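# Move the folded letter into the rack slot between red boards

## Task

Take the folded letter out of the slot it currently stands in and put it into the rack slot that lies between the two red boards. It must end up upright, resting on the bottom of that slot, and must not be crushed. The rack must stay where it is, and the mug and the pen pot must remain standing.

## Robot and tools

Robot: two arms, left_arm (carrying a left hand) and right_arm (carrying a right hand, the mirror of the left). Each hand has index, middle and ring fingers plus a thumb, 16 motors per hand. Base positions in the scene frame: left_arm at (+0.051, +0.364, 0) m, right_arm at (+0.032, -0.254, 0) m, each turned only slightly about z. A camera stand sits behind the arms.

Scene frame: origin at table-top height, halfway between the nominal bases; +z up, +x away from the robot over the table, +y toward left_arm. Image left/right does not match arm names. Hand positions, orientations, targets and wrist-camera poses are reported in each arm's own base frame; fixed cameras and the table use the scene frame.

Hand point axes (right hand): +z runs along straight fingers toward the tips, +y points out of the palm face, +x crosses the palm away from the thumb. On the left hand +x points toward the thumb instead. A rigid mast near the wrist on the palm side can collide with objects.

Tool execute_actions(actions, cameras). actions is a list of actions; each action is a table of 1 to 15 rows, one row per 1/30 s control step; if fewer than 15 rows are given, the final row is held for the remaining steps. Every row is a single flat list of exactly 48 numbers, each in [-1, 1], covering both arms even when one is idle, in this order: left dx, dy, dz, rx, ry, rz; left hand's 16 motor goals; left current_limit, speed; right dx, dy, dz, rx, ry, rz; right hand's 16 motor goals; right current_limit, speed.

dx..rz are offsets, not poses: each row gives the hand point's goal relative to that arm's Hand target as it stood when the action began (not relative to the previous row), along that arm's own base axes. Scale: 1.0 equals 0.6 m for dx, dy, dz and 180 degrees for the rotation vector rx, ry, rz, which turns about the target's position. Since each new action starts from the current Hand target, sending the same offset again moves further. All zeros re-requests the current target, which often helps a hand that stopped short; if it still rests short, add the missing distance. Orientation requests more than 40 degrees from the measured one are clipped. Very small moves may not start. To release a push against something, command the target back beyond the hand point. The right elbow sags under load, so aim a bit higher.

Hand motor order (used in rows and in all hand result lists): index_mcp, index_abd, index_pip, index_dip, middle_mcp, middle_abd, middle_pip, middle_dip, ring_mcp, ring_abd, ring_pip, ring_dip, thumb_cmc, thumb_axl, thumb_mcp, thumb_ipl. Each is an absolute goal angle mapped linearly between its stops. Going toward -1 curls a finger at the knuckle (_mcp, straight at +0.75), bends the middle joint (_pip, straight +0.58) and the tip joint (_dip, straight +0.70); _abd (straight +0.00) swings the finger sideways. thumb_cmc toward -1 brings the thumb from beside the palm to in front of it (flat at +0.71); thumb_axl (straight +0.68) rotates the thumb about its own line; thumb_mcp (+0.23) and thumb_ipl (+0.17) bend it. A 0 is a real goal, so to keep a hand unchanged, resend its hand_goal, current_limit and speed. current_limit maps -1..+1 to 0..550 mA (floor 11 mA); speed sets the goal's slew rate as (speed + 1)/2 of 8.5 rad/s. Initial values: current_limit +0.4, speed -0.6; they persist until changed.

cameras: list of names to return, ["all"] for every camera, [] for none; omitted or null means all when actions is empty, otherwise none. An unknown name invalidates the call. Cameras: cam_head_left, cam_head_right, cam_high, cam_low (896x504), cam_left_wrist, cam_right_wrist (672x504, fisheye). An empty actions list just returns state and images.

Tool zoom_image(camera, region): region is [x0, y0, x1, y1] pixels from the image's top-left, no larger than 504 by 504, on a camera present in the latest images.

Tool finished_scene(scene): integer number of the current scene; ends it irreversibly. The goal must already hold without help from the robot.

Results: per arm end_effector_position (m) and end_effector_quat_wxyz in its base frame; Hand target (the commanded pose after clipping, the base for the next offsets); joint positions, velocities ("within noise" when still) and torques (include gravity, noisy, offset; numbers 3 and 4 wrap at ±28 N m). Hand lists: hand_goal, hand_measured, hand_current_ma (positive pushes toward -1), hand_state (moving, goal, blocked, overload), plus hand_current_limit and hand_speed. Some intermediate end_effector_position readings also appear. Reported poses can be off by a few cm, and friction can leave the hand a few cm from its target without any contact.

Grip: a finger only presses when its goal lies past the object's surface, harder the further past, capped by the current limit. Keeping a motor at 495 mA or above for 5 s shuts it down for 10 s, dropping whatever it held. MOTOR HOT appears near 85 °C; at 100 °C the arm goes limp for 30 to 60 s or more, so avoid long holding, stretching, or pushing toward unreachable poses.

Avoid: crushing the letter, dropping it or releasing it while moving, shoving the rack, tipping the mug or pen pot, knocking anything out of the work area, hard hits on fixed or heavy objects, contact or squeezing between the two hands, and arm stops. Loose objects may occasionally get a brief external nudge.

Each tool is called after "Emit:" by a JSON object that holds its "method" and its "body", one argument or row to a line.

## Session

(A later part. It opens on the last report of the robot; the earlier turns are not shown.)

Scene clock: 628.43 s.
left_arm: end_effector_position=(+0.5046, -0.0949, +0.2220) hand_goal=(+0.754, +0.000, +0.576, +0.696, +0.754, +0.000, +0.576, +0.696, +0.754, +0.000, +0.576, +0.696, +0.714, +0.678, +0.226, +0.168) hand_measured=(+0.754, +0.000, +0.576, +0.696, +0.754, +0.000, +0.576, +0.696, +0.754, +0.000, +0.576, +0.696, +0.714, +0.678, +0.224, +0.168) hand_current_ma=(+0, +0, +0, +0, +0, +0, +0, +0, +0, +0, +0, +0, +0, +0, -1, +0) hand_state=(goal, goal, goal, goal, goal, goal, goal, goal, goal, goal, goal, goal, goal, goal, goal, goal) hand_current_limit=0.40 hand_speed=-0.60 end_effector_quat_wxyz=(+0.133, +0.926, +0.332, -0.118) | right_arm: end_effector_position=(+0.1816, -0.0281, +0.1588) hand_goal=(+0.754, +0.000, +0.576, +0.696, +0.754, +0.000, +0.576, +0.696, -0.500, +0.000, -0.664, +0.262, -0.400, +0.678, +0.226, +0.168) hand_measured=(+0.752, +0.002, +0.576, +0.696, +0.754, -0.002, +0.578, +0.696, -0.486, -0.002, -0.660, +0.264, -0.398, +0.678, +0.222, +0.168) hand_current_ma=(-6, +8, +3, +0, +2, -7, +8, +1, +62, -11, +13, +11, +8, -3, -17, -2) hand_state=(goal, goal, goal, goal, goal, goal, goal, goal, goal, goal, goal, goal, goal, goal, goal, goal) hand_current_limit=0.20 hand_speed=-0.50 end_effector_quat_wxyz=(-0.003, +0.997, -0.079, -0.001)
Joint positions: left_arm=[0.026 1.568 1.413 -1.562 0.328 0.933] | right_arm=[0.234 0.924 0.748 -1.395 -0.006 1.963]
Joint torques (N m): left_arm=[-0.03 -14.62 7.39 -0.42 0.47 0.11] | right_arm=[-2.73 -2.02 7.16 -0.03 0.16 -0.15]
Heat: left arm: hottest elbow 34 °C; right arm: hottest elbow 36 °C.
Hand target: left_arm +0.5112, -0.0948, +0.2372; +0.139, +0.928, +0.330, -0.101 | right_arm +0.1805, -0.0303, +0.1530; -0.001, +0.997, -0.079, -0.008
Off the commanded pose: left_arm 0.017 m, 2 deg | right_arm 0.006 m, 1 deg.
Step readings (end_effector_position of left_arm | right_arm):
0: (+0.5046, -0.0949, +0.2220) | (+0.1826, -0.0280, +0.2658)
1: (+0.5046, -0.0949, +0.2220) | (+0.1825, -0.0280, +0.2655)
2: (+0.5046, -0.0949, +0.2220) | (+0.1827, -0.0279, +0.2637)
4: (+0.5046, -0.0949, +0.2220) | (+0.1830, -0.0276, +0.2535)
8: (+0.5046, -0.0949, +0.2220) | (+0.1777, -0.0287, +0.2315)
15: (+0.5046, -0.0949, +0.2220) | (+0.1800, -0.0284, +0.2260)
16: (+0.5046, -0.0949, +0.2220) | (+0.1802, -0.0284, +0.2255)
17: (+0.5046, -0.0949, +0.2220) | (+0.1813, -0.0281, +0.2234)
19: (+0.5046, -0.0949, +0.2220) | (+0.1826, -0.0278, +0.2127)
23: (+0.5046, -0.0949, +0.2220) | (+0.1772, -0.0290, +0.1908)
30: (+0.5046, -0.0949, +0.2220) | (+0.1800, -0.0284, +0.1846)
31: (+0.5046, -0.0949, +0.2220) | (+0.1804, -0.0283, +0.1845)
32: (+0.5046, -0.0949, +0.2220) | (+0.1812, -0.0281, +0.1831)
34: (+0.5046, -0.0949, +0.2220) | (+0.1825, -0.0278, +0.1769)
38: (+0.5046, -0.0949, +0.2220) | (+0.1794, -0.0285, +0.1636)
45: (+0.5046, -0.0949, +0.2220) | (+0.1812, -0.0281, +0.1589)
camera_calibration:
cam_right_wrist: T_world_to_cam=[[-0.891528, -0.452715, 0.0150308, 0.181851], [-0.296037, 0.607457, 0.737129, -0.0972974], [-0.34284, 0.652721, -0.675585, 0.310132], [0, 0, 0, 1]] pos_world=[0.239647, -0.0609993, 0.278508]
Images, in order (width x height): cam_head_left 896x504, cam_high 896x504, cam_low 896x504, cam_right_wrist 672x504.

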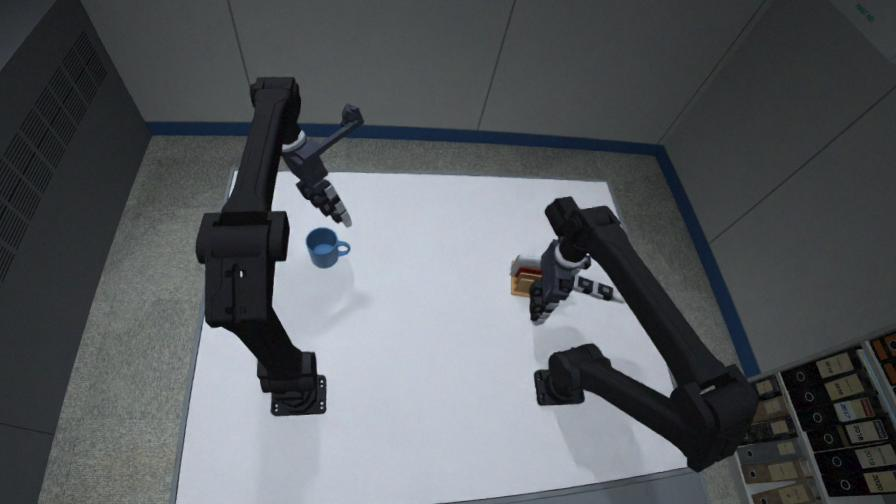

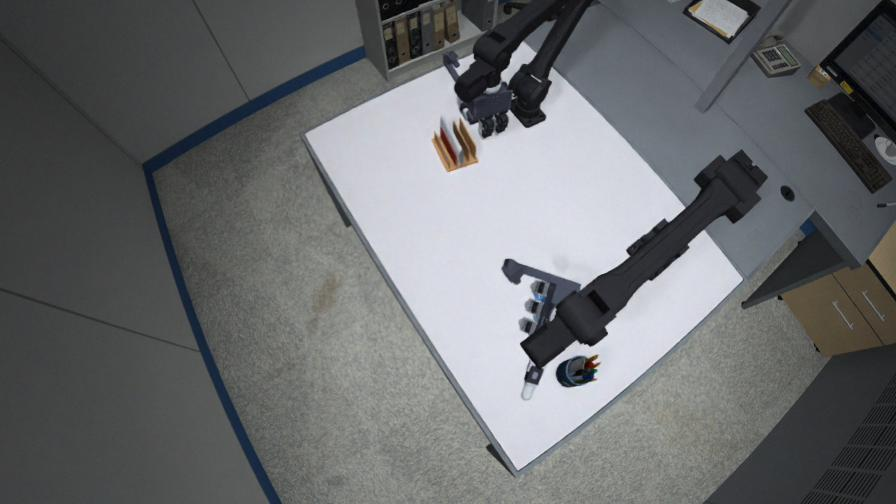

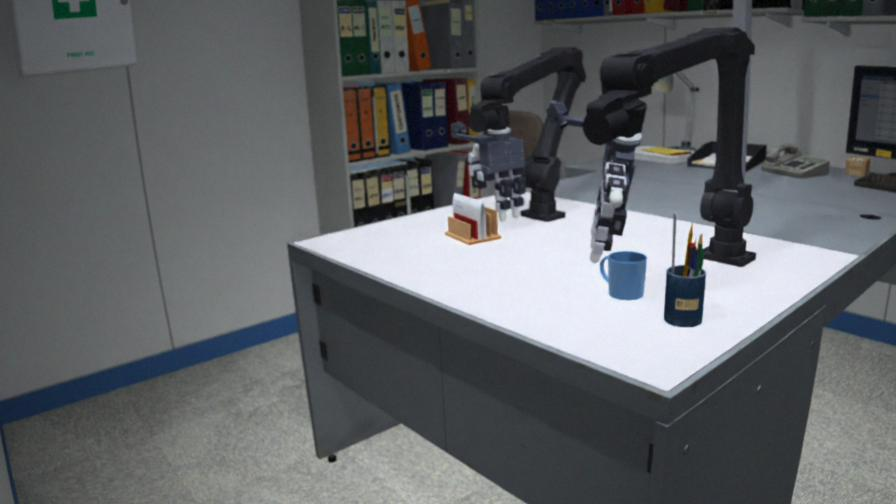

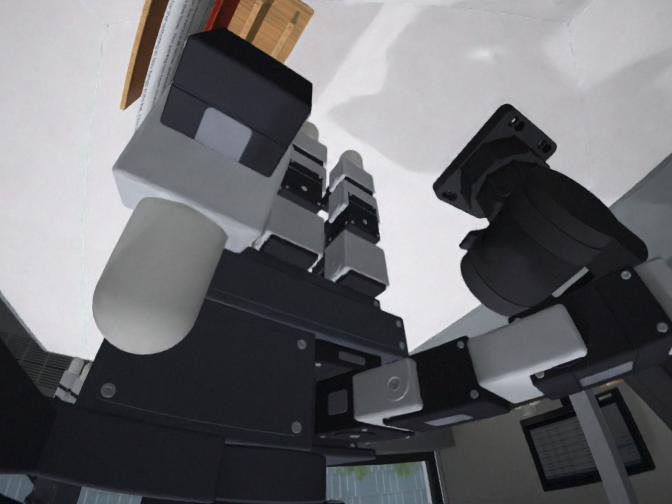

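Emit:
{"method": "execute_actions", "body": {
  "actions": [
    [[0,0,0,0,0,0,0.754,0,0.576,0.696,0.754,0,0.576,0.696,0.754,0,0.576,0.696,0.714,0.678,0.226,0.168,0.4,-0.6,0.0233,0.0055,0.0367,0.0044,-0.0186,0,0.754,0,0.576,0.696,0.754,0,0.576,0.696,-0.5,0,-0.664,0.261,-0.4,0.678,0.226,0.168,0.2,-0.5]],
    [[0,0,0,0,0,0,0.754,0,0.576,0.696,0.754,0,0.576,0.696,0.754,0,0.576,0.696,0.714,0.678,0.226,0.168,0.4,-0.6,0.0247,-0.0038,0.003,0,0,0,0.754,0,0.576,0.696,0.754,0,0.576,0.696,-0.5,0,-0.664,0.261,-0.4,0.678,0.226,0.168,0.2,-0.5]]
  ],
  "cameras": ["cam_head_left","cam_high"]
}}

Emit:
{"method": "zoom_image", "body": {
  "camera": "cam_head_left",
  "region": [480, 220, 640, 340]
}}

Emit:
{"method": "zoom_image", "body": {
  "camera": "cam_high",
  "region": [420, 90, 500, 180]
}}

Scene clock: 639.93 s.
left_arm: end_effector_position=(+0.5046, -0.0949, +0.2220) hand_goal=(+0.754, +0.000, +0.576, +0.696, +0.754, +0.000, +0.576, +0.696, +0.754, +0.000, +0.576, +0.696, +0.714, +0.678, +0.226, +0.168) hand_measured=(+0.754, +0.000, +0.576, +0.696, +0.754, +0.000, +0.576, +0.696, +0.754, +0.000, +0.576, +0.696, +0.714, +0.678, +0.224, +0.168) hand_current_ma=(+0, +0, +0, +0, +0, +0, +0, +0, +0, +0, +0, +0, +0, +0, -1, +0) hand_state=(goal, goal, goal, goal, goal, goal, goal, goal, goal, goal, goal, goal, goal, goal, goal, goal) hand_current_limit=0.40 hand_speed=-0.60 end_effector_quat_wxyz=(+0.133, +0.926, +0.332, -0.118) | right_arm: end_effector_position=(+0.1860, -0.0322, +0.1577) hand_goal=(+0.754, +0.000, +0.576, +0.696, +0.754, +0.000, +0.576, +0.696, -0.500, +0.000, -0.664, +0.262, -0.400, +0.678, +0.226, +0.168) hand_measured=(+0.752, +0.002, +0.576, +0.696, +0.754, -0.002, +0.578, +0.696, -0.486, -0.002, -0.660, +0.264, -0.398, +0.678, +0.222, +0.168) hand_current_ma=(-6, +8, +3, +0, +2, -7, +8, +1, +62, -11, +13, +11, +8, -3, -17, -2) hand_state=(goal, goal, goal, goal, goal, goal, goal, goal, goal, goal, goal, goal, goal, goal, goal, goal) hand_current_limit=0.20 hand_speed=-0.50 end_effector_quat_wxyz=(+0.000, +0.997, -0.079, -0.009)
Joint positions: left_arm=[0.026 1.568 1.413 -1.562 0.328 0.933] | right_arm=[0.212 0.948 0.756 -1.395 -0.006 1.94]
Joint torques (N m): left_arm=[-0.44 -14.92 7.36 -0.53 0.46 0.12] | right_arm=[-2.9 -2.43 12.51 -0.08 0.14 -0.18]
Heat: left arm: hottest elbow 34 °C; right arm: hottest elbow 35 °C.
Hand target: left_arm +0.5112, -0.0948, +0.2372; +0.139, +0.928, +0.330, -0.101 | right_arm +0.2094, -0.0292, +0.1767; -0.010, +0.997, -0.079, +0.021
Off the commanded pose: left_arm 0.017 m, 2 deg | right_arm 0.030 m, 4 deg.
Step readings (end_effector_position of left_arm | right_arm):
0: (+0.5046, -0.0949, +0.2220) | (+0.1817, -0.0281, +0.1588)
1: (+0.5046, -0.0949, +0.2220) | (+0.1817, -0.0281, +0.1588)
2: (+0.5046, -0.0949, +0.2220) | (+0.1817, -0.0281, +0.1588)
4: (+0.5046, -0.0949, +0.2220) | (+0.1817, -0.0281, +0.1588)
8: (+0.5046, -0.0949, +0.2220) | (+0.1817, -0.0281, +0.1588)
15: (+0.5046, -0.0949, +0.2220) | (+0.1817, -0.0281, +0.1588)
16: (+0.5046, -0.0949, +0.2220) | (+0.1817, -0.0281, +0.1588)
17: (+0.5046, -0.0949, +0.2220) | (+0.1818, -0.0283, +0.1587)
19: (+0.5046, -0.0949, +0.2220) | (+0.1820, -0.0295, +0.1584)
23: (+0.5046, -0.0949, +0.2220) | (+0.1826, -0.0320, +0.1563)
30: (+0.5046, -0.0949, +0.2220) | (+0.1844, -0.0323, +0.1563)
Images, in order (width x height): cam_head_left 896x504, cam_high 896x504.

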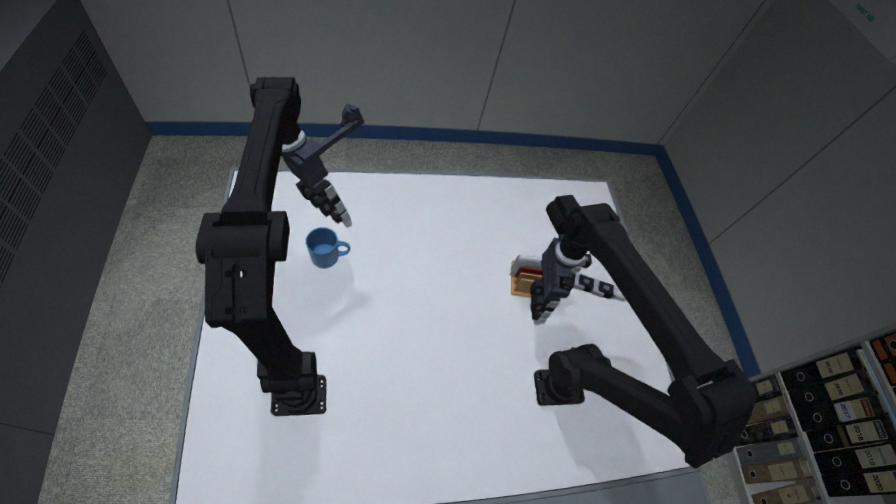

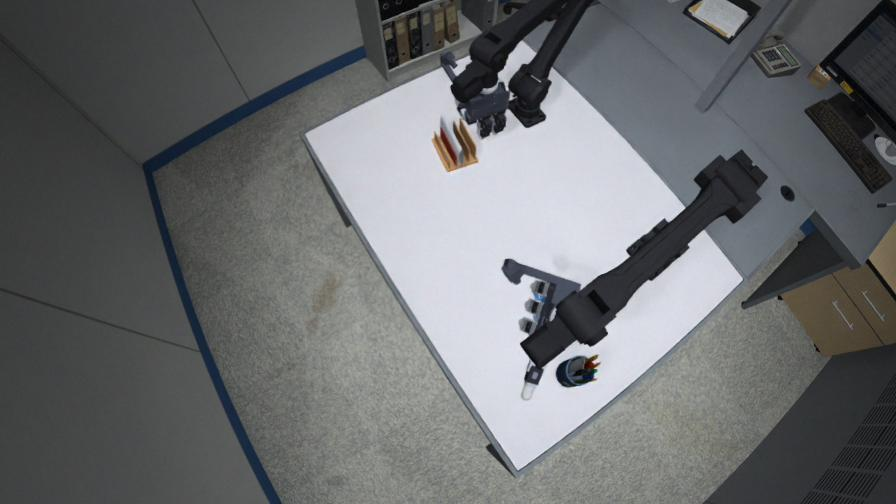

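Scaled by 3.150 from the camera's 896x504 image, which has a finer 1280x720 frame.

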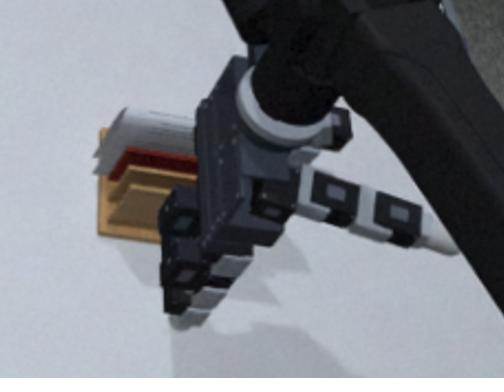

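Scaled by 5.600 from the camera's 896x504 image, which has a finer 1280x720 frame.

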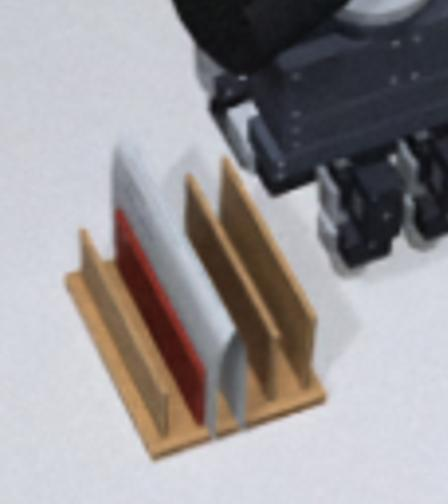

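Emit:
{"method": "execute_actions", "body": {
  "actions": [
    [[0,0,0,0,0,0,0.754,0,0.576,0.696,0.754,0,0.576,0.696,0.754,0,0.576,0.696,0.714,0.678,0.226,0.168,0.4,-0.6,0.017,-0.0027,0.001,0,0,0,0.754,0,0.576,0.696,0.754,0,0.576,0.696,-0.5,0,-0.664,0.261,-0.4,0.678,0.226,0.168,0.2,-0.5]],
    [[0,0,0,0,0,0,0.754,0,0.576,0.696,0.754,0,0.576,0.696,0.754,0,0.576,0.696,0.714,0.678,0.226,0.168,0.4,-0.6,0.017,-0.0027,0.001,0,0,0,0.754,0,0.576,0.696,0.754,0,0.576,0.696,-0.5,0,-0.664,0.261,-0.4,0.678,0.226,0.168,0.2,-0.5]]
  ],
  "cameras": ["cam_head_left","cam_high"]
}}

Emit:
{"method": "zoom_image", "body": {
  "camera": "cam_high",
  "region": [420, 90, 500, 180]
}}

Scene clock: 645.20 s.
left_arm: end_effector_position=(+0.5046, -0.0949, +0.2220) hand_goal=(+0.754, +0.000, +0.576, +0.696, +0.754, +0.000, +0.576, +0.696, +0.754, +0.000, +0.576, +0.696, +0.714, +0.678, +0.226, +0.168) hand_measured=(+0.754, +0.000, +0.576, +0.696, +0.754, +0.000, +0.576, +0.696, +0.754, +0.000, +0.576, +0.696, +0.714, +0.678, +0.224, +0.168) hand_current_ma=(+0, +0, +0, +0, +0, +0, +0, +0, +0, +0, +0, +0, +0, +0, -1, +0) hand_state=(goal, goal, goal, goal, goal, goal, goal, goal, goal, goal, goal, goal, goal, goal, goal, goal) hand_current_limit=0.40 hand_speed=-0.60 end_effector_quat_wxyz=(+0.133, +0.926, +0.332, -0.118) | right_arm: end_effector_position=(+0.2059, -0.0348, +0.1592) hand_goal=(+0.754, +0.000, +0.576, +0.696, +0.754, +0.000, +0.576, +0.696, -0.500, +0.000, -0.664, +0.262, -0.400, +0.678, +0.226, +0.168) hand_measured=(+0.752, +0.002, +0.576, +0.696, +0.754, -0.002, +0.578, +0.696, -0.486, -0.002, -0.660, +0.264, -0.398, +0.678, +0.222, +0.168) hand_current_ma=(-6, +8, +3, +0, +2, -7, +8, +1, +62, -11, +13, +11, +7, -3, -17, -2) hand_state=(goal, goal, goal, goal, goal, goal, goal, goal, goal, goal, goal, goal, goal, goal, goal, goal) hand_current_limit=0.20 hand_speed=-0.50 end_effector_quat_wxyz=(-0.001, +0.997, -0.079, -0.008)
Joint positions: left_arm=[0.026 1.568 1.413 -1.562 0.328 0.933] | right_arm=[0.184 1.005 0.794 -1.374 -0.006 1.913]
Joint torques (N m): left_arm=[-0.5 -14.33 7.43 -0.49 0.46 0.12] | right_arm=[-3.02 -3.08 12.55 -0.09 0.12 -0.14]
Heat: left arm: hottest elbow 34 °C; right arm: hottest elbow 36 °C.
Hand target: left_arm +0.5112, -0.0948, +0.2372; +0.139, +0.928, +0.330, -0.101 | right_arm +0.2298, -0.0325, +0.1780; -0.010, +0.997, -0.079, +0.021
Off the commanded pose: left_arm 0.017 m, 2 deg | right_arm 0.030 m, 3 deg.
Step readings (end_effector_position of left_arm | right_arm):
0: (+0.5046, -0.0949, +0.2220) | (+0.1861, -0.0322, +0.1577)
1: (+0.5046, -0.0949, +0.2220) | (+0.1861, -0.0322, +0.1577)
2: (+0.5046, -0.0949, +0.2220) | (+0.1865, -0.0323, +0.1577)
4: (+0.5046, -0.0949, +0.2220) | (+0.1883, -0.0327, +0.1577)
8: (+0.5046, -0.0949, +0.2220) | (+0.1939, -0.0333, +0.1582)
15: (+0.5046, -0.0949, +0.2220) | (+0.1958, -0.0334, +0.1585)
16: (+0.5046, -0.0949, +0.2220) | (+0.1959, -0.0335, +0.1585)
17: (+0.5046, -0.0949, +0.2220) | (+0.1962, -0.0336, +0.1584)
19: (+0.5046, -0.0949, +0.2220) | (+0.1982, -0.0341, +0.1586)
23: (+0.5046, -0.0949, +0.2220) | (+0.2039, -0.0346, +0.1591)
30: (+0.5046, -0.0949, +0.2220) | (+0.2058, -0.0347, +0.1593)
Images, in order (width x height): cam_head_left 896x504, cam_high 896x504.

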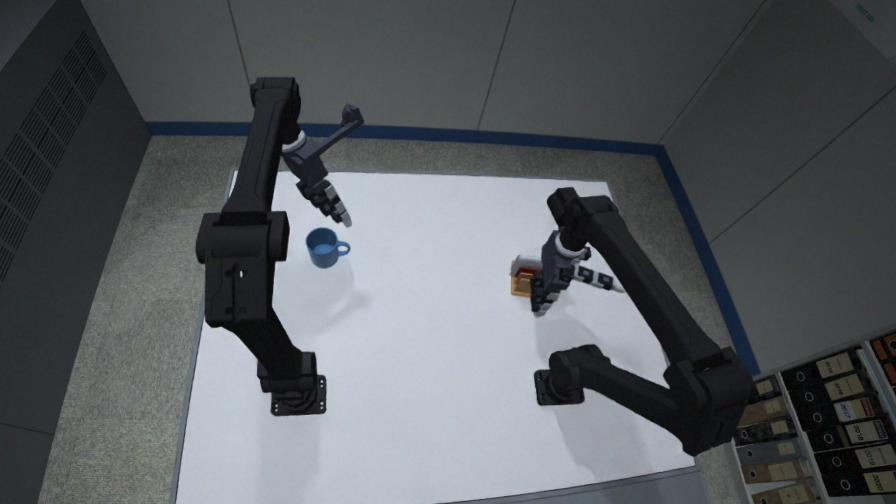

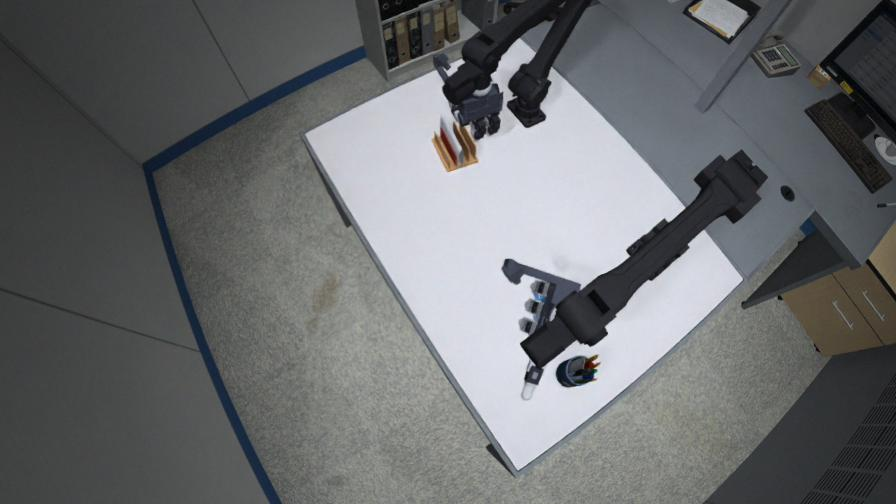

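Scaled by 5.600 from the camera's 896x504 image, which has a finer 1280x720 frame.

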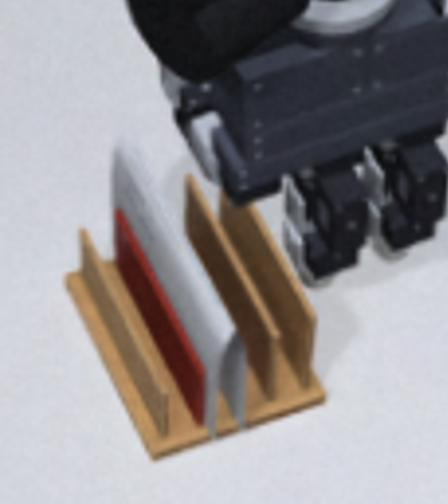

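Emit:
{"method": "execute_actions", "body": {
  "actions": [
    [[0,0,0,0,0,0,0.754,0,0.576,0.696,0.754,0,0.576,0.696,0.754,0,0.576,0.696,0.714,0.678,0.226,0.168,0.4,-0.6,0.01,-0.0016,0.0005,0,0,0,0.754,0,0.576,0.696,0.754,0,0.576,0.696,-0.5,0,-0.664,0.261,-0.4,0.678,0.226,0.168,0.2,-0.5]],
    [[0,0,0,0,0,0,0.754,0,0.576,0.696,0.754,0,0.576,0.696,0.754,0,0.576,0.696,0.714,0.678,0.226,0.168,0.4,-0.6,0.008,-0.0013,0.0005,0,0,0,0.754,0,0.576,0.696,0.754,0,0.576,0.696,-0.5,0,-0.664,0.261,-0.4,0.678,0.226,0.168,0.2,-0.5]]
  ],
  "cameras": ["cam_head_left","cam_high"]
}}

Emit:
{"method": "zoom_image", "body": {
  "camera": "cam_high",
  "region": [420, 90, 500, 180]
}}

Emit:
{"method": "zoom_image", "body": {
  "camera": "cam_head_left",
  "region": [480, 220, 600, 320]
}}

Scene clock: 652.70 s.
left_arm: end_effector_position=(+0.5046, -0.0949, +0.2220) hand_goal=(+0.754, +0.000, +0.576, +0.696, +0.754, +0.000, +0.576, +0.696, +0.754, +0.000, +0.576, +0.696, +0.714, +0.678, +0.226, +0.168) hand_measured=(+0.754, +0.000, +0.576, +0.696, +0.754, +0.000, +0.576, +0.696, +0.754, +0.000, +0.576, +0.696, +0.714, +0.678, +0.224, +0.168) hand_current_ma=(+0, +0, +0, +0, +0, +0, +0, +0, +0, +0, +0, +0, +0, +0, -1, +0) hand_state=(goal, goal, goal, goal, goal, goal, goal, goal, goal, goal, goal, goal, goal, goal, goal, goal) hand_current_limit=0.40 hand_speed=-0.60 end_effector_quat_wxyz=(+0.133, +0.926, +0.332, -0.118) | right_arm: end_effector_position=(+0.2146, -0.0361, +0.1591) hand_goal=(+0.754, +0.000, +0.576, +0.696, +0.754, +0.000, +0.576, +0.696, -0.500, +0.000, -0.664, +0.262, -0.400, +0.678, +0.226, +0.168) hand_measured=(+0.752, +0.002, +0.576, +0.696, +0.754, +0.002, +0.578, +0.696, -0.486, -0.002, -0.660, +0.264, -0.398, +0.678, +0.222, +0.168) hand_current_ma=(-6, +8, +3, +0, +2, +10, +8, +1, +62, -11, +13, +11, +7, -3, -17, -2) hand_state=(goal, goal, goal, goal, goal, goal, goal, goal, goal, goal, goal, goal, goal, goal, goal, goal) hand_current_limit=0.20 hand_speed=-0.50 end_effector_quat_wxyz=(-0.001, +0.997, -0.079, -0.011)
Joint positions: left_arm=[0.026 1.568 1.413 -1.562 0.328 0.933] | right_arm=[0.171 1.035 0.811 -1.367 -0.008 1.9]
Joint torques (N m): left_arm=[-0.03 -14.74 7.5 -0.62 0.43 0.08] | right_arm=[-3.08 -3.37 12.72 -0.01 0.15 -0.17]
Heat: left arm: hottest elbow 34 °C; right arm: hottest elbow 37 °C.
Hand target: left_arm +0.5112, -0.0948, +0.2372; +0.139, +0.928, +0.330, -0.101 | right_arm +0.2405, -0.0342, +0.1785; -0.010, +0.997, -0.079, +0.021
Off the commanded pose: left_arm 0.017 m, 2 deg | right_arm 0.032 m, 4 deg.
Step readings (end_effector_position of left_arm | right_arm):
0: (+0.5046, -0.0949, +0.2220) | (+0.2059, -0.0348, +0.1592)
1: (+0.5046, -0.0949, +0.2220) | (+0.2059, -0.0348, +0.1592)
2: (+0.5046, -0.0949, +0.2220) | (+0.2060, -0.0349, +0.1592)
4: (+0.5046, -0.0949, +0.2220) | (+0.2070, -0.0351, +0.1591)
8: (+0.5046, -0.0949, +0.2220) | (+0.2103, -0.0355, +0.1594)
15: (+0.5046, -0.0949, +0.2220) | (+0.2115, -0.0355, +0.1596)
16: (+0.5046, -0.0949, +0.2220) | (+0.2115, -0.0355, +0.1596)
17: (+0.5046, -0.0949, +0.2220) | (+0.2115, -0.0356, +0.1595)
19: (+0.5046, -0.0949, +0.2220) | (+0.2123, -0.0358, +0.1594)
23: (+0.5046, -0.0949, +0.2220) | (+0.2144, -0.0361, +0.1595)
30: (+0.5046, -0.0949, +0.2220) | (+0.2145, -0.0362, +0.1591)
Images, in order (width x height): cam_head_left 896x504, cam_high 896x504.

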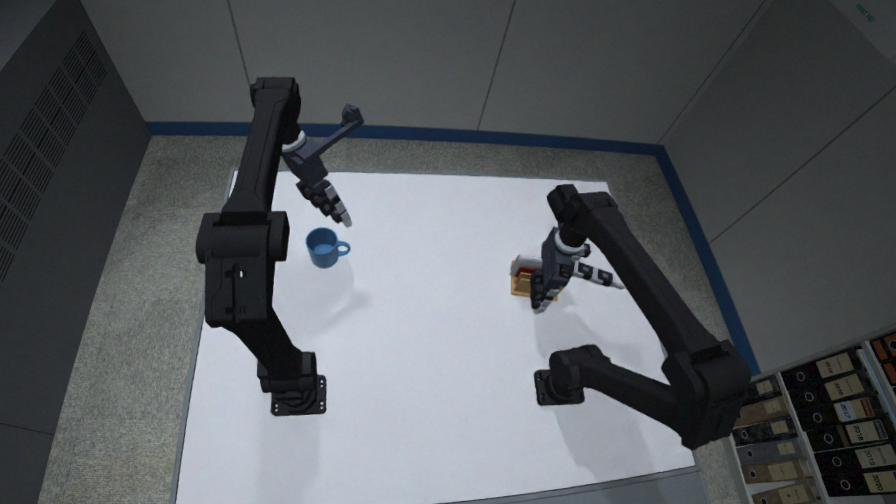

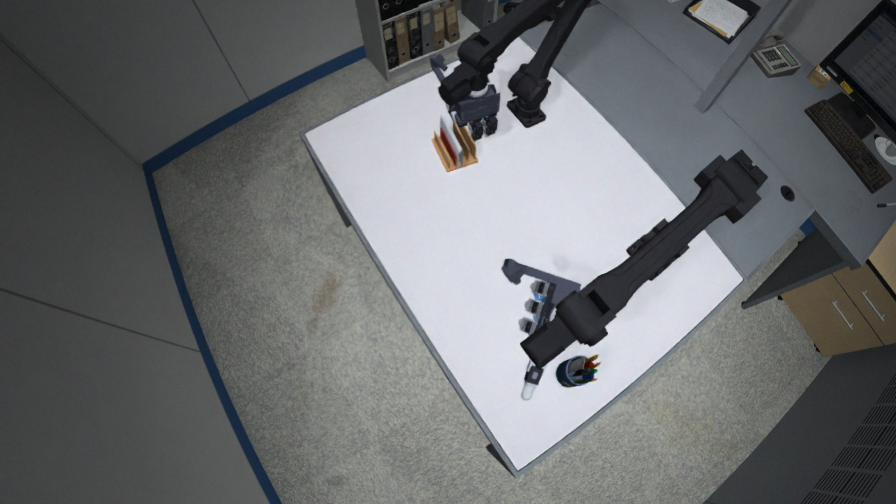

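Scaled by 5.600 from the camera's 896x504 image, which has a finer 1280x720 frame.

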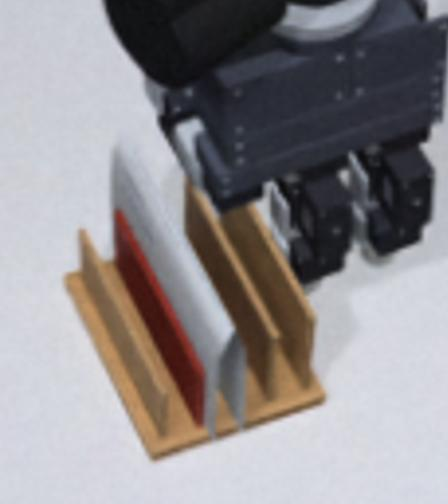

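Scaled by 4.200 from the camera's 896x504 image, which has a finer 1280x720 frame.

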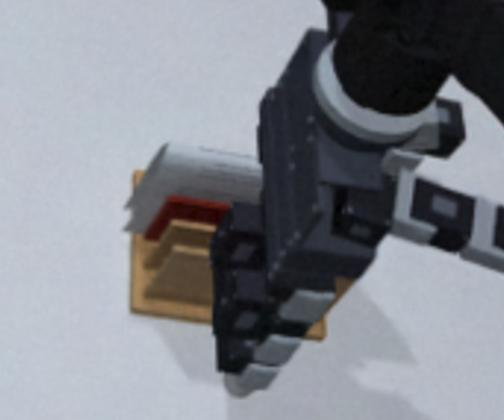

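Emit:
{"method": "execute_actions", "body": {
  "actions": [
    [[0,0,0,0,0,0,0.754,0,0.576,0.696,0.754,0,0.576,0.696,0.754,0,0.576,0.696,0.714,0.678,0.226,0.168,0.4,-0.6,0.009,-0.0014,0.0005,0,0,0,0.754,0,0.576,0.696,0.754,0,0.576,0.696,-0.5,0,-0.664,0.261,-0.4,0.678,0.226,0.168,0.2,-0.5]]
  ],
  "cameras": ["cam_head_left","cam_high"]
}}

Emit:
{"method": "zoom_image", "body": {
  "camera": "cam_high",
  "region": [420, 90, 500, 180]
}}

Emit:
{"method": "zoom_image", "body": {
  "camera": "cam_head_left",
  "region": [480, 220, 600, 320]
}}

Scene clock: 656.97 s.
left_arm: end_effector_position=(+0.5046, -0.0949, +0.2220) hand_goal=(+0.754, +0.000, +0.576, +0.696, +0.754, +0.000, +0.576, +0.696, +0.754, +0.000, +0.576, +0.696, +0.714, +0.678, +0.226, +0.168) hand_measured=(+0.754, +0.000, +0.576, +0.696, +0.754, +0.000, +0.576, +0.696, +0.754, +0.000, +0.576, +0.696, +0.714, +0.678, +0.224, +0.168) hand_current_ma=(+0, +0, +0, +0, +0, +0, +0, +0, +0, +0, +0, +0, +0, +0, -1, +0) hand_state=(goal, goal, goal, goal, goal, goal, goal, goal, goal, goal, goal, goal, goal, goal, goal, goal) hand_current_limit=0.40 hand_speed=-0.60 end_effector_quat_wxyz=(+0.133, +0.926, +0.332, -0.118) | right_arm: end_effector_position=(+0.2186, -0.0369, +0.1593) hand_goal=(+0.754, +0.000, +0.576, +0.696, +0.754, +0.000, +0.576, +0.696, -0.500, +0.000, -0.664, +0.262, -0.400, +0.678, +0.226, +0.168) hand_measured=(+0.752, +0.002, +0.576, +0.696, +0.754, +0.004, +0.578, +0.696, -0.486, -0.002, -0.660, +0.264, -0.398, +0.678, +0.222, +0.168) hand_current_ma=(-6, +8, +3, +0, +2, +15, +8, +1, +62, -11, +13, +11, +7, -3, -17, -2) hand_state=(goal, goal, goal, goal, goal, goal, goal, goal, goal, goal, goal, goal, goal, goal, goal, goal) hand_current_limit=0.20 hand_speed=-0.50 end_effector_quat_wxyz=(-0.001, +0.997, -0.079, -0.013)
Joint positions: left_arm=[0.026 1.568 1.413 -1.562 0.328 0.933] | right_arm=[0.166 1.049 0.821 -1.366 -0.008 1.894]
Joint torques (N m): left_arm=[-0.15 -14.74 7.53 -0.53 0.45 0.1] | right_arm=[-3.14 -3.6 12.79 0.12 0.17 -0.15]
Heat: left arm: hottest elbow 34 °C; right arm: hottest elbow 38 °C.
Hand target: left_arm +0.5112, -0.0948, +0.2372; +0.139, +0.928, +0.330, -0.101 | right_arm +0.2459, -0.0351, +0.1789; -0.010, +0.997, -0.079, +0.021
Off the commanded pose: left_arm 0.017 m, 2 deg | right_arm 0.034 m, 4 deg.
Step readings (end_effector_position of left_arm | right_arm):
0: (+0.5046, -0.0949, +0.2220) | (+0.2146, -0.0361, +0.1591)
1: (+0.5046, -0.0949, +0.2220) | (+0.2146, -0.0361, +0.1591)
2: (+0.5046, -0.0949, +0.2220) | (+0.2147, -0.0362, +0.1591)
4: (+0.5046, -0.0949, +0.2220) | (+0.2154, -0.0364, +0.1592)
8: (+0.5046, -0.0949, +0.2220) | (+0.2176, -0.0368, +0.1593)
15: (+0.5046, -0.0949, +0.2220) | (+0.2186, -0.0369, +0.1593)
Images, in order (width x height): cam_head_left 896x504, cam_high 896x504.

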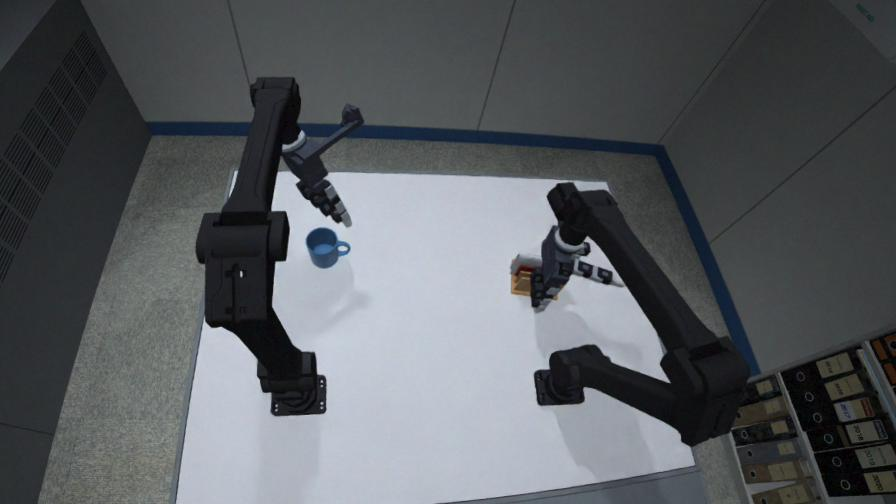

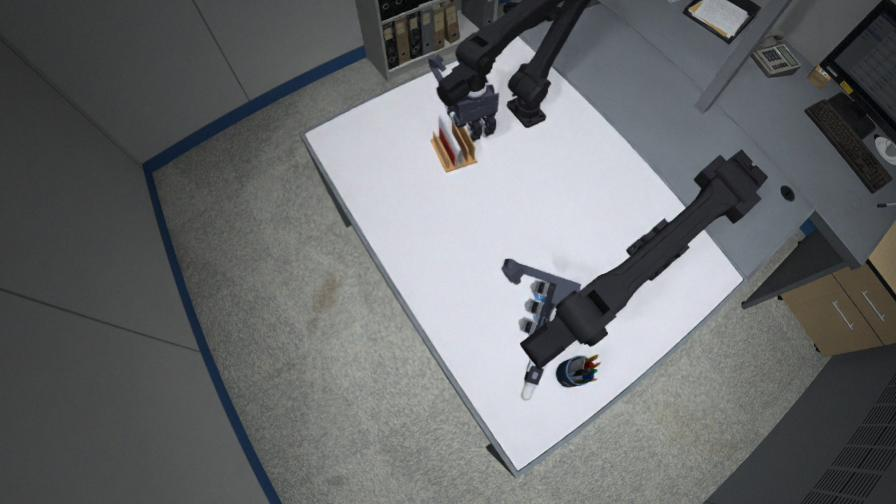

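Scaled by 5.600 from the camera's 896x504 image, which has a finer 1280x720 frame.

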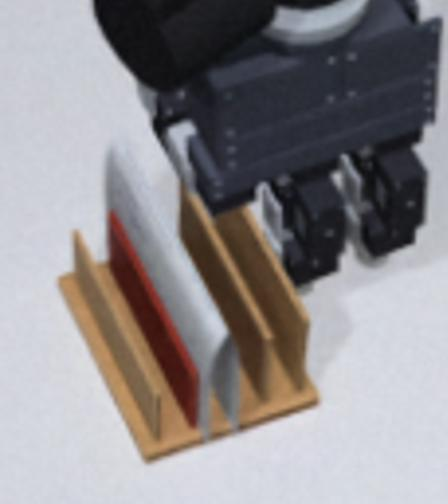

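Scaled by 4.200 from the camera's 896x504 image, which has a finer 1280x720 frame.

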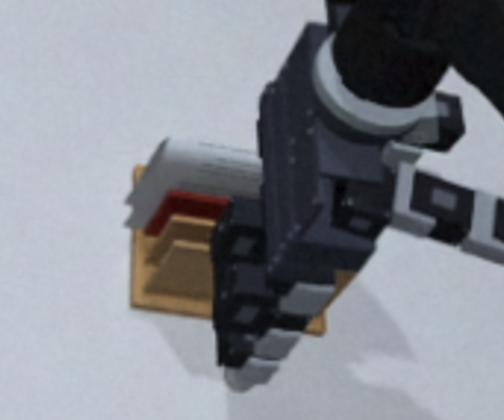

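Emit:
{"method": "execute_actions", "body": {
  "actions": [
    [[0,0,0,0,0,0,0.754,0,0.576,0.696,0.754,0,0.576,0.696,0.754,0,0.576,0.696,0.714,0.678,0.226,0.168,0.4,-0.6,0.009,-0.0014,0.0005,0,0,0,0.754,0,0.576,0.696,0.754,0,0.576,0.696,-0.5,0,-0.664,0.261,-0.4,0.678,0.226,0.168,0.2,-0.5]]
  ],
  "cameras": ["cam_head_left","cam_high","cam_low"]
}}

Emit:
{"method": "zoom_image", "body": {
  "camera": "cam_head_left",
  "region": [480, 220, 600, 320]
}}

Scene clock: 676.57 s.
left_arm: end_effector_position=(+0.5046, -0.0949, +0.2220) hand_goal=(+0.754, +0.000, +0.576, +0.696, +0.754, +0.000, +0.576, +0.696, +0.754, +0.000, +0.576, +0.696, +0.714, +0.678, +0.226, +0.168) hand_measured=(+0.754, +0.000, +0.576, +0.696, +0.754, +0.000, +0.576, +0.696, +0.754, +0.000, +0.576, +0.696, +0.714, +0.678, +0.224, +0.168) hand_current_ma=(+0, +0, +0, +0, +0, +0, +0, +0, +0, +0, +0, +0, +0, +0, -1, +0) hand_state=(goal, goal, goal, goal, goal, goal, goal, goal, goal, goal, goal, goal, goal, goal, goal, goal) hand_current_limit=0.40 hand_speed=-0.60 end_effector_quat_wxyz=(+0.133, +0.926, +0.332, -0.118) | right_arm: end_effector_position=(+0.2239, -0.0375, +0.1595) hand_goal=(+0.754, +0.000, +0.576, +0.696, +0.754, +0.000, +0.576, +0.696, -0.500, +0.000, -0.664, +0.262, -0.400, +0.678, +0.226, +0.168) hand_measured=(+0.752, +0.002, +0.576, +0.696, +0.754, +0.004, +0.578, +0.696, -0.486, -0.002, -0.660, +0.264, -0.398, +0.678, +0.222, +0.168) hand_current_ma=(-6, +8, +3, +0, +2, +18, +8, +1, +62, -11, +13, +11, +7, -3, -17, -2) hand_state=(goal, goal, goal, goal, goal, goal, goal, goal, goal, goal, goal, goal, goal, goal, goal, goal) hand_current_limit=0.20 hand_speed=-0.50 end_effector_quat_wxyz=(-0.001, +0.997, -0.079, -0.013)
Joint positions: left_arm=[0.026 1.568 1.413 -1.562 0.328 0.933] | right_arm=[0.159 1.064 0.831 -1.362 -0.009 1.889]
Joint torques (N m): left_arm=[-0.5 -14.97 7.5 -0.47 0.42 0.09] | right_arm=[-3.08 -3.84 12.82 0.1 0.17 -0.16]
Heat: left arm: hottest elbow 35 °C; right arm: hottest elbow 38 °C.
Hand target: left_arm +0.5112, -0.0948, +0.2372; +0.139, +0.928, +0.330, -0.101 | right_arm +0.2514, -0.0359, +0.1791; -0.010, +0.997, -0.079, +0.021
Off the commanded pose: left_arm 0.017 m, 2 deg | right_arm 0.034 m, 4 deg.
Step readings (end_effector_position of left_arm | right_arm):
0: (+0.5046, -0.0949, +0.2220) | (+0.2186, -0.0369, +0.1593)
1: (+0.5046, -0.0949, +0.2220) | (+0.2186, -0.0369, +0.1593)
2: (+0.5046, -0.0949, +0.2220) | (+0.2188, -0.0369, +0.1593)
4: (+0.5046, -0.0949, +0.2220) | (+0.2195, -0.0371, +0.1594)
8: (+0.5046, -0.0949, +0.2220) | (+0.2228, -0.0374, +0.1594)
15: (+0.5046, -0.0949, +0.2220) | (+0.2239, -0.0375, +0.1595)
Images, in order (width x height): cam_head_left 896x504, cam_high 896x504, cam_low 896x504.

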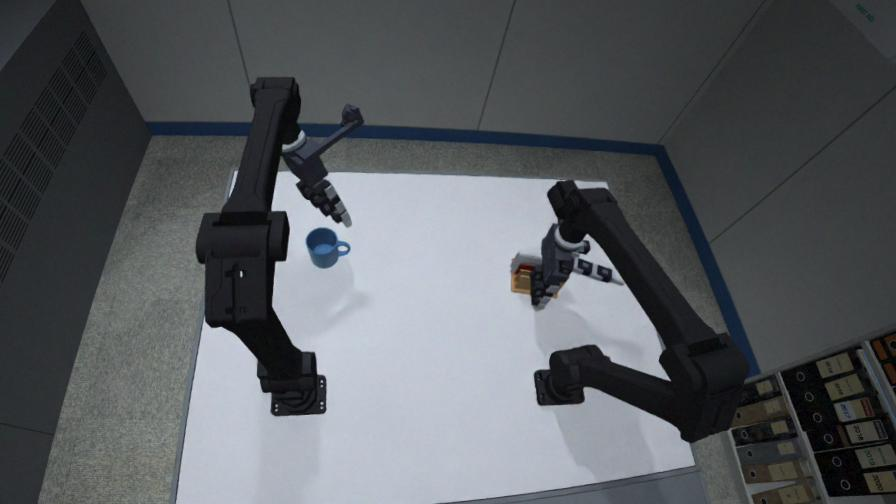

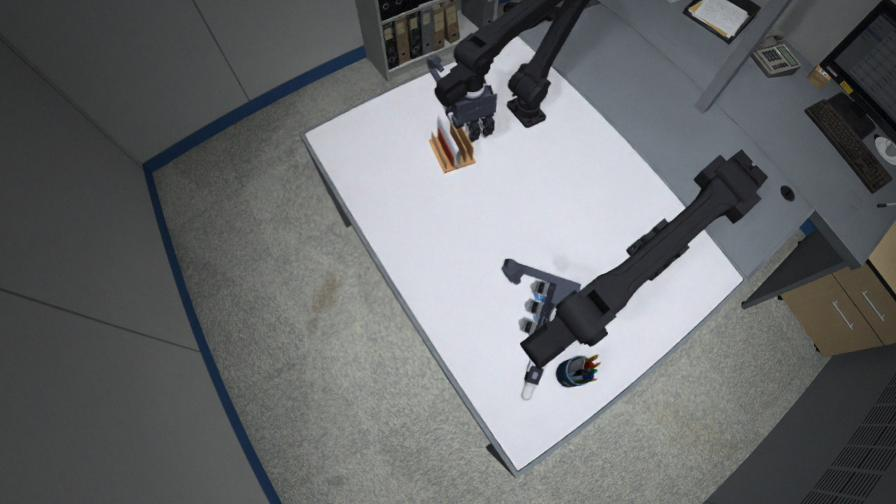

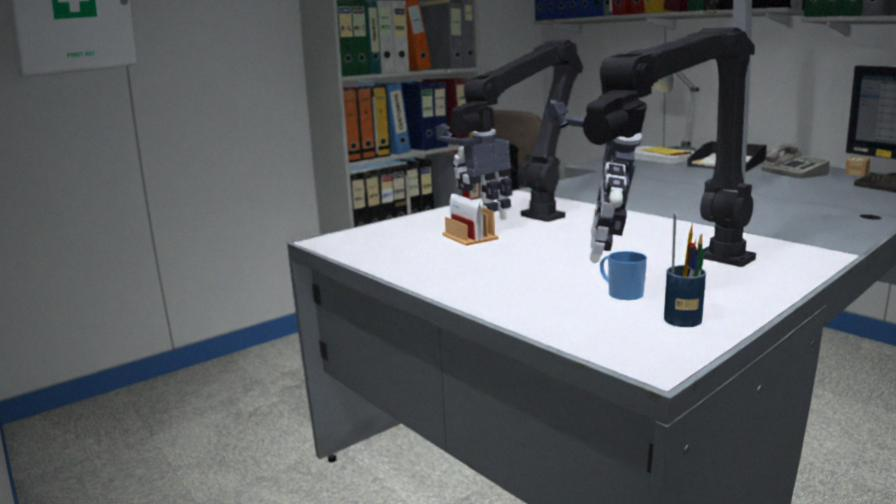

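Scaled by 4.200 from the camera's 896x504 image, which has a finer 1280x720 frame.

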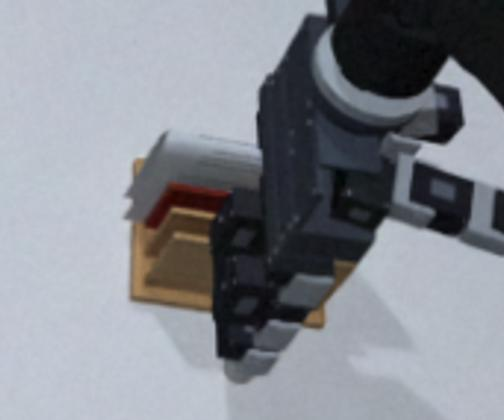

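Emit:
{"method": "execute_actions", "body": {
  "actions": [
    [[0,0,0,0,0,0,0.754,0,0.576,0.696,0.754,0,0.576,0.696,0.754,0,0.576,0.696,0.714,0.678,0.226,0.168,0.4,-0.6,0.005,-0.0008,0.0003,0,0,0,0.754,0,0.576,0.696,0.754,0,0.576,0.696,-0.5,0,-0.664,0.261,-0.4,0.678,0.226,0.168,0.2,-0.5]]
  ],
  "cameras": ["cam_head_left","cam_high"]
}}

Emit:
{"method": "zoom_image", "body": {
  "camera": "cam_head_left",
  "region": [480, 220, 600, 320]
}}

Emit:
{"method": "zoom_image", "body": {
  "camera": "cam_high",
  "region": [420, 90, 500, 180]
}}

Scene clock: 681.03 s.
left_arm: end_effector_position=(+0.5046, -0.0949, +0.2220) hand_goal=(+0.754, +0.000, +0.576, +0.696, +0.754, +0.000, +0.576, +0.696, +0.754, +0.000, +0.576, +0.696, +0.714, +0.678, +0.226, +0.168) hand_measured=(+0.754, +0.000, +0.576, +0.696, +0.754, +0.000, +0.576, +0.696, +0.754, +0.000, +0.576, +0.696, +0.714, +0.678, +0.224, +0.168) hand_current_ma=(+0, +0, +0, +0, +0, +0, +0, +0, +0, +0, +0, +0, +0, +0, -1, +0) hand_state=(goal, goal, goal, goal, goal, goal, goal, goal, goal, goal, goal, goal, goal, goal, goal, goal) hand_current_limit=0.40 hand_speed=-0.60 end_effector_quat_wxyz=(+0.133, +0.926, +0.332, -0.118) | right_arm: end_effector_position=(+0.2267, -0.0379, +0.1598) hand_goal=(+0.754, +0.000, +0.576, +0.696, +0.754, +0.000, +0.576, +0.696, -0.500, +0.000, -0.664, +0.262, -0.400, +0.678, +0.226, +0.168) hand_measured=(+0.752, +0.002, +0.576, +0.696, +0.754, +0.006, +0.578, +0.696, -0.486, -0.002, -0.660, +0.264, -0.398, +0.678, +0.222, +0.168) hand_current_ma=(-6, +8, +3, +0, +2, +19, +8, +1, +62, -11, +13, +11, +7, -3, -17, -2) hand_state=(goal, goal, goal, goal, goal, goal, goal, goal, goal, goal, goal, goal, goal, goal, goal, goal) hand_current_limit=0.20 hand_speed=-0.50 end_effector_quat_wxyz=(-0.002, +0.997, -0.079, -0.013)
Joint positions: left_arm=[0.026 1.568 1.413 -1.562 0.328 0.933] | right_arm=[0.156 1.072 0.838 -1.36 -0.009 1.885]
Joint torques (N m): left_arm=[-0.73 -15.56 7.35 -0.61 0.42 0.08] | right_arm=[-3.14 -3.96 12.82 0.12 0.18 -0.17]
Heat: left arm: hottest elbow 35 °C; right arm: hottest elbow 38 °C.
Hand target: left_arm +0.5112, -0.0948, +0.2372; +0.139, +0.928, +0.330, -0.101 | right_arm +0.2543, -0.0364, +0.1793; -0.010, +0.997, -0.079, +0.021
Off the commanded pose: left_arm 0.017 m, 2 deg | right_arm 0.034 m, 4 deg.
Step readings (end_effector_position of left_arm | right_arm):
0: (+0.5046, -0.0949, +0.2220) | (+0.2239, -0.0375, +0.1595)
1: (+0.5046, -0.0949, +0.2220) | (+0.2239, -0.0375, +0.1595)
2: (+0.5046, -0.0949, +0.2220) | (+0.2239, -0.0376, +0.1595)
4: (+0.5046, -0.0949, +0.2220) | (+0.2242, -0.0376, +0.1595)
8: (+0.5046, -0.0949, +0.2220) | (+0.2258, -0.0378, +0.1597)
15: (+0.5046, -0.0949, +0.2220) | (+0.2266, -0.0379, +0.1598)
Images, in order (width x height): cam_head_left 896x504, cam_high 896x504.

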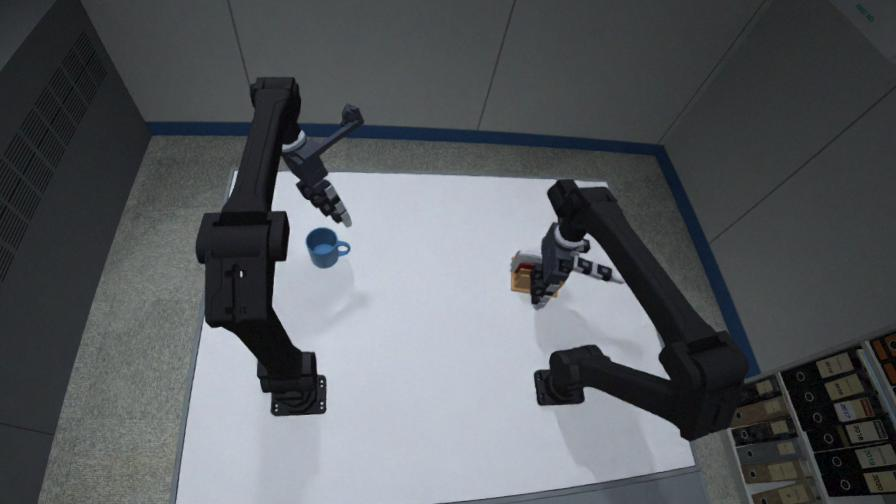

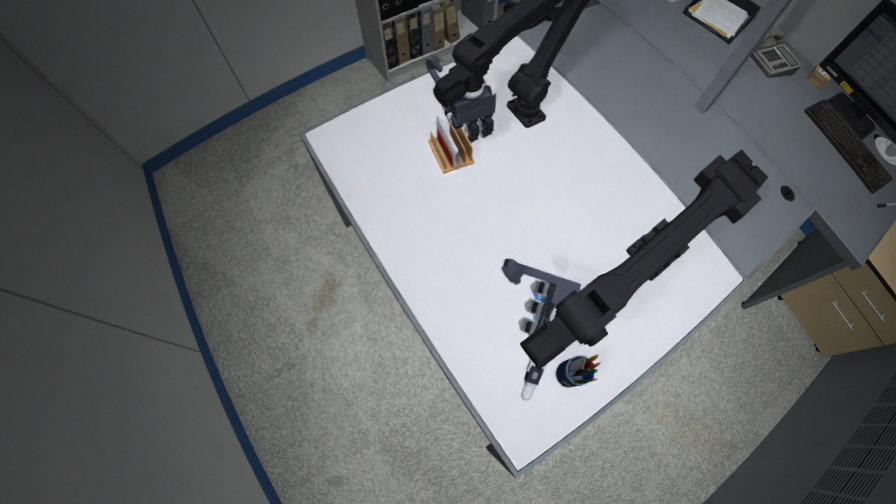

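Scaled by 4.200 from the camera's 896x504 image, which has a finer 1280x720 frame.

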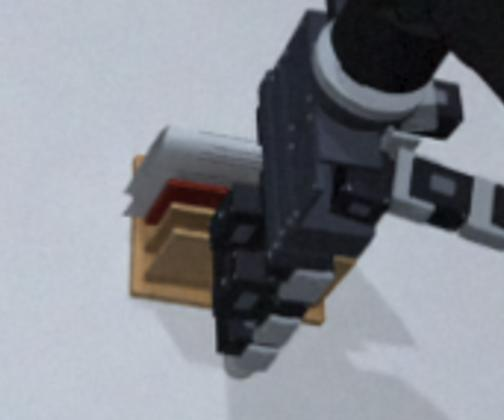

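Scaled by 5.600 from the camera's 896x504 image, which has a finer 1280x720 frame.

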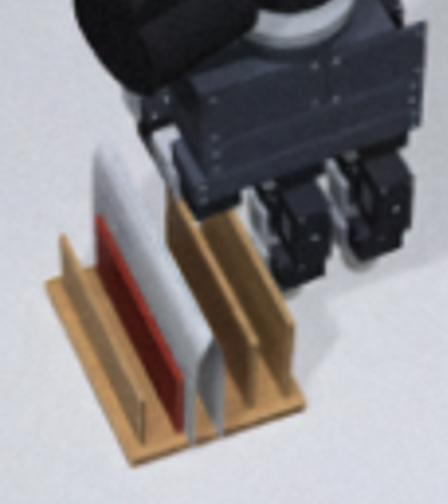

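Emit:
{"method": "execute_actions", "body": {
  "actions": [
    [[0,0,0,0,0,0,0.754,0,0.576,0.696,0.754,0,0.576,0.696,0.754,0,0.576,0.696,0.714,0.678,0.226,0.168,0.4,-0.6,-0.01,0.0016,0.0,0,0,0,0.754,0,0.576,0.696,0.754,0,0.576,0.696,-0.5,0,-0.664,0.261,-0.4,0.678,0.226,0.168,0.2,-0.5],[0,0,0,0,0,0,0.754,0,0.576,0.696,0.754,0,0.576,0.696,0.754,0,0.576,0.696,0.714,0.678,0.226,0.168,0.4,-0.6,-0.02,0.0031,0.0,0,0,0,0.754,0,0.576,0.696,0.754,0,0.576,0.696,-0.5,0,-0.664,0.261,-0.4,0.678,0.226,0.168,0.2,-0.5],[0,0,0,0,0,0,0.754,0,0.576,0.696,0.754,0,0.576,0.696,0.754,0,0.576,0.696,0.714,0.678,0.226,0.168,0.4,-0.6,-0.03,0.0047,0.0,0,0,0,0.754,0,0.576,0.696,0.754,0,0.576,0.696,-0.5,0,-0.664,0.261,-0.4,0.678,0.226,0.168,0.2,-0.5]]
  ]
}}

Scene clock: 691.30 s.
left_arm: end_effector_position=(+0.5046, -0.0949, +0.2220) hand_goal=(+0.754, +0.000, +0.576, +0.696, +0.754, +0.000, +0.576, +0.696, +0.754, +0.000, +0.576, +0.696, +0.714, +0.678, +0.226, +0.168) hand_measured=(+0.754, +0.000, +0.576, +0.696, +0.754, +0.000, +0.576, +0.696, +0.754, +0.000, +0.576, +0.696, +0.714, +0.678, +0.224, +0.168) hand_current_ma=(+0, +0, +0, +0, +0, +0, +0, +0, +0, +0, +0, +0, +0, +0, -1, +0) hand_state=(goal, goal, goal, goal, goal, goal, goal, goal, goal, goal, goal, goal, goal, goal, goal, goal) hand_current_limit=0.40 hand_speed=-0.60 end_effector_quat_wxyz=(+0.133, +0.926, +0.332, -0.118) | right_arm: end_effector_position=(+0.2257, -0.0374, +0.1651) hand_goal=(+0.754, +0.000, +0.576, +0.696, +0.754, +0.000, +0.576, +0.696, -0.500, +0.000, -0.664, +0.262, -0.400, +0.678, +0.226, +0.168) hand_measured=(+0.752, +0.002, +0.576, +0.696, +0.754, +0.006, +0.578, +0.696, -0.486, -0.002, -0.660, +0.264, -0.398, +0.678, +0.222, +0.168) hand_current_ma=(-6, +8, +3, +0, +2, +19, +8, +1, +62, -11, +13, +11, +7, -3, -17, -2) hand_state=(goal, goal, goal, goal, goal, goal, goal, goal, goal, goal, goal, goal, goal, goal, goal, goal) hand_current_limit=0.20 hand_speed=-0.50 end_effector_quat_wxyz=(-0.005, +0.997, -0.079, +0.000)
Joint positions: left_arm=[0.026 1.568 1.413 -1.562 0.328 0.933] | right_arm=[0.158 1.045 0.838 -1.36 -0.009 1.887]
Joint torques (N m): left_arm=[-0.38 -15.33 7.46 -0.54 0.48 0.12] | right_arm=[-1.9 -5.25 10.62 -0.53 0.17 -0.02]
Heat: left arm: hottest elbow 35 °C; right arm: hottest elbow 38 °C.
Hand target: left_arm +0.5112, -0.0948, +0.2372; +0.139, +0.928, +0.330, -0.101 | right_arm +0.2363, -0.0336, +0.1794; -0.010, +0.997, -0.079, +0.021
Off the commanded pose: left_arm 0.017 m, 2 deg | right_arm 0.018 m, 2 deg.
Step readings (end_effector_position of left_arm | right_arm):
0: (+0.5046, -0.0949, +0.2220) | (+0.2267, -0.0379, +0.1598)
1: (+0.5046, -0.0949, +0.2220) | (+0.2267, -0.0379, +0.1598)
2: (+0.5046, -0.0949, +0.2220) | (+0.2267, -0.0379, +0.1598)
4: (+0.5046, -0.0949, +0.2220) | (+0.2267, -0.0380, +0.1599)
8: (+0.5046, -0.0949, +0.2220) | (+0.2264, -0.0378, +0.1619)
15: (+0.5046, -0.0949, +0.2220) | (+0.2258, -0.0375, +0.1651)


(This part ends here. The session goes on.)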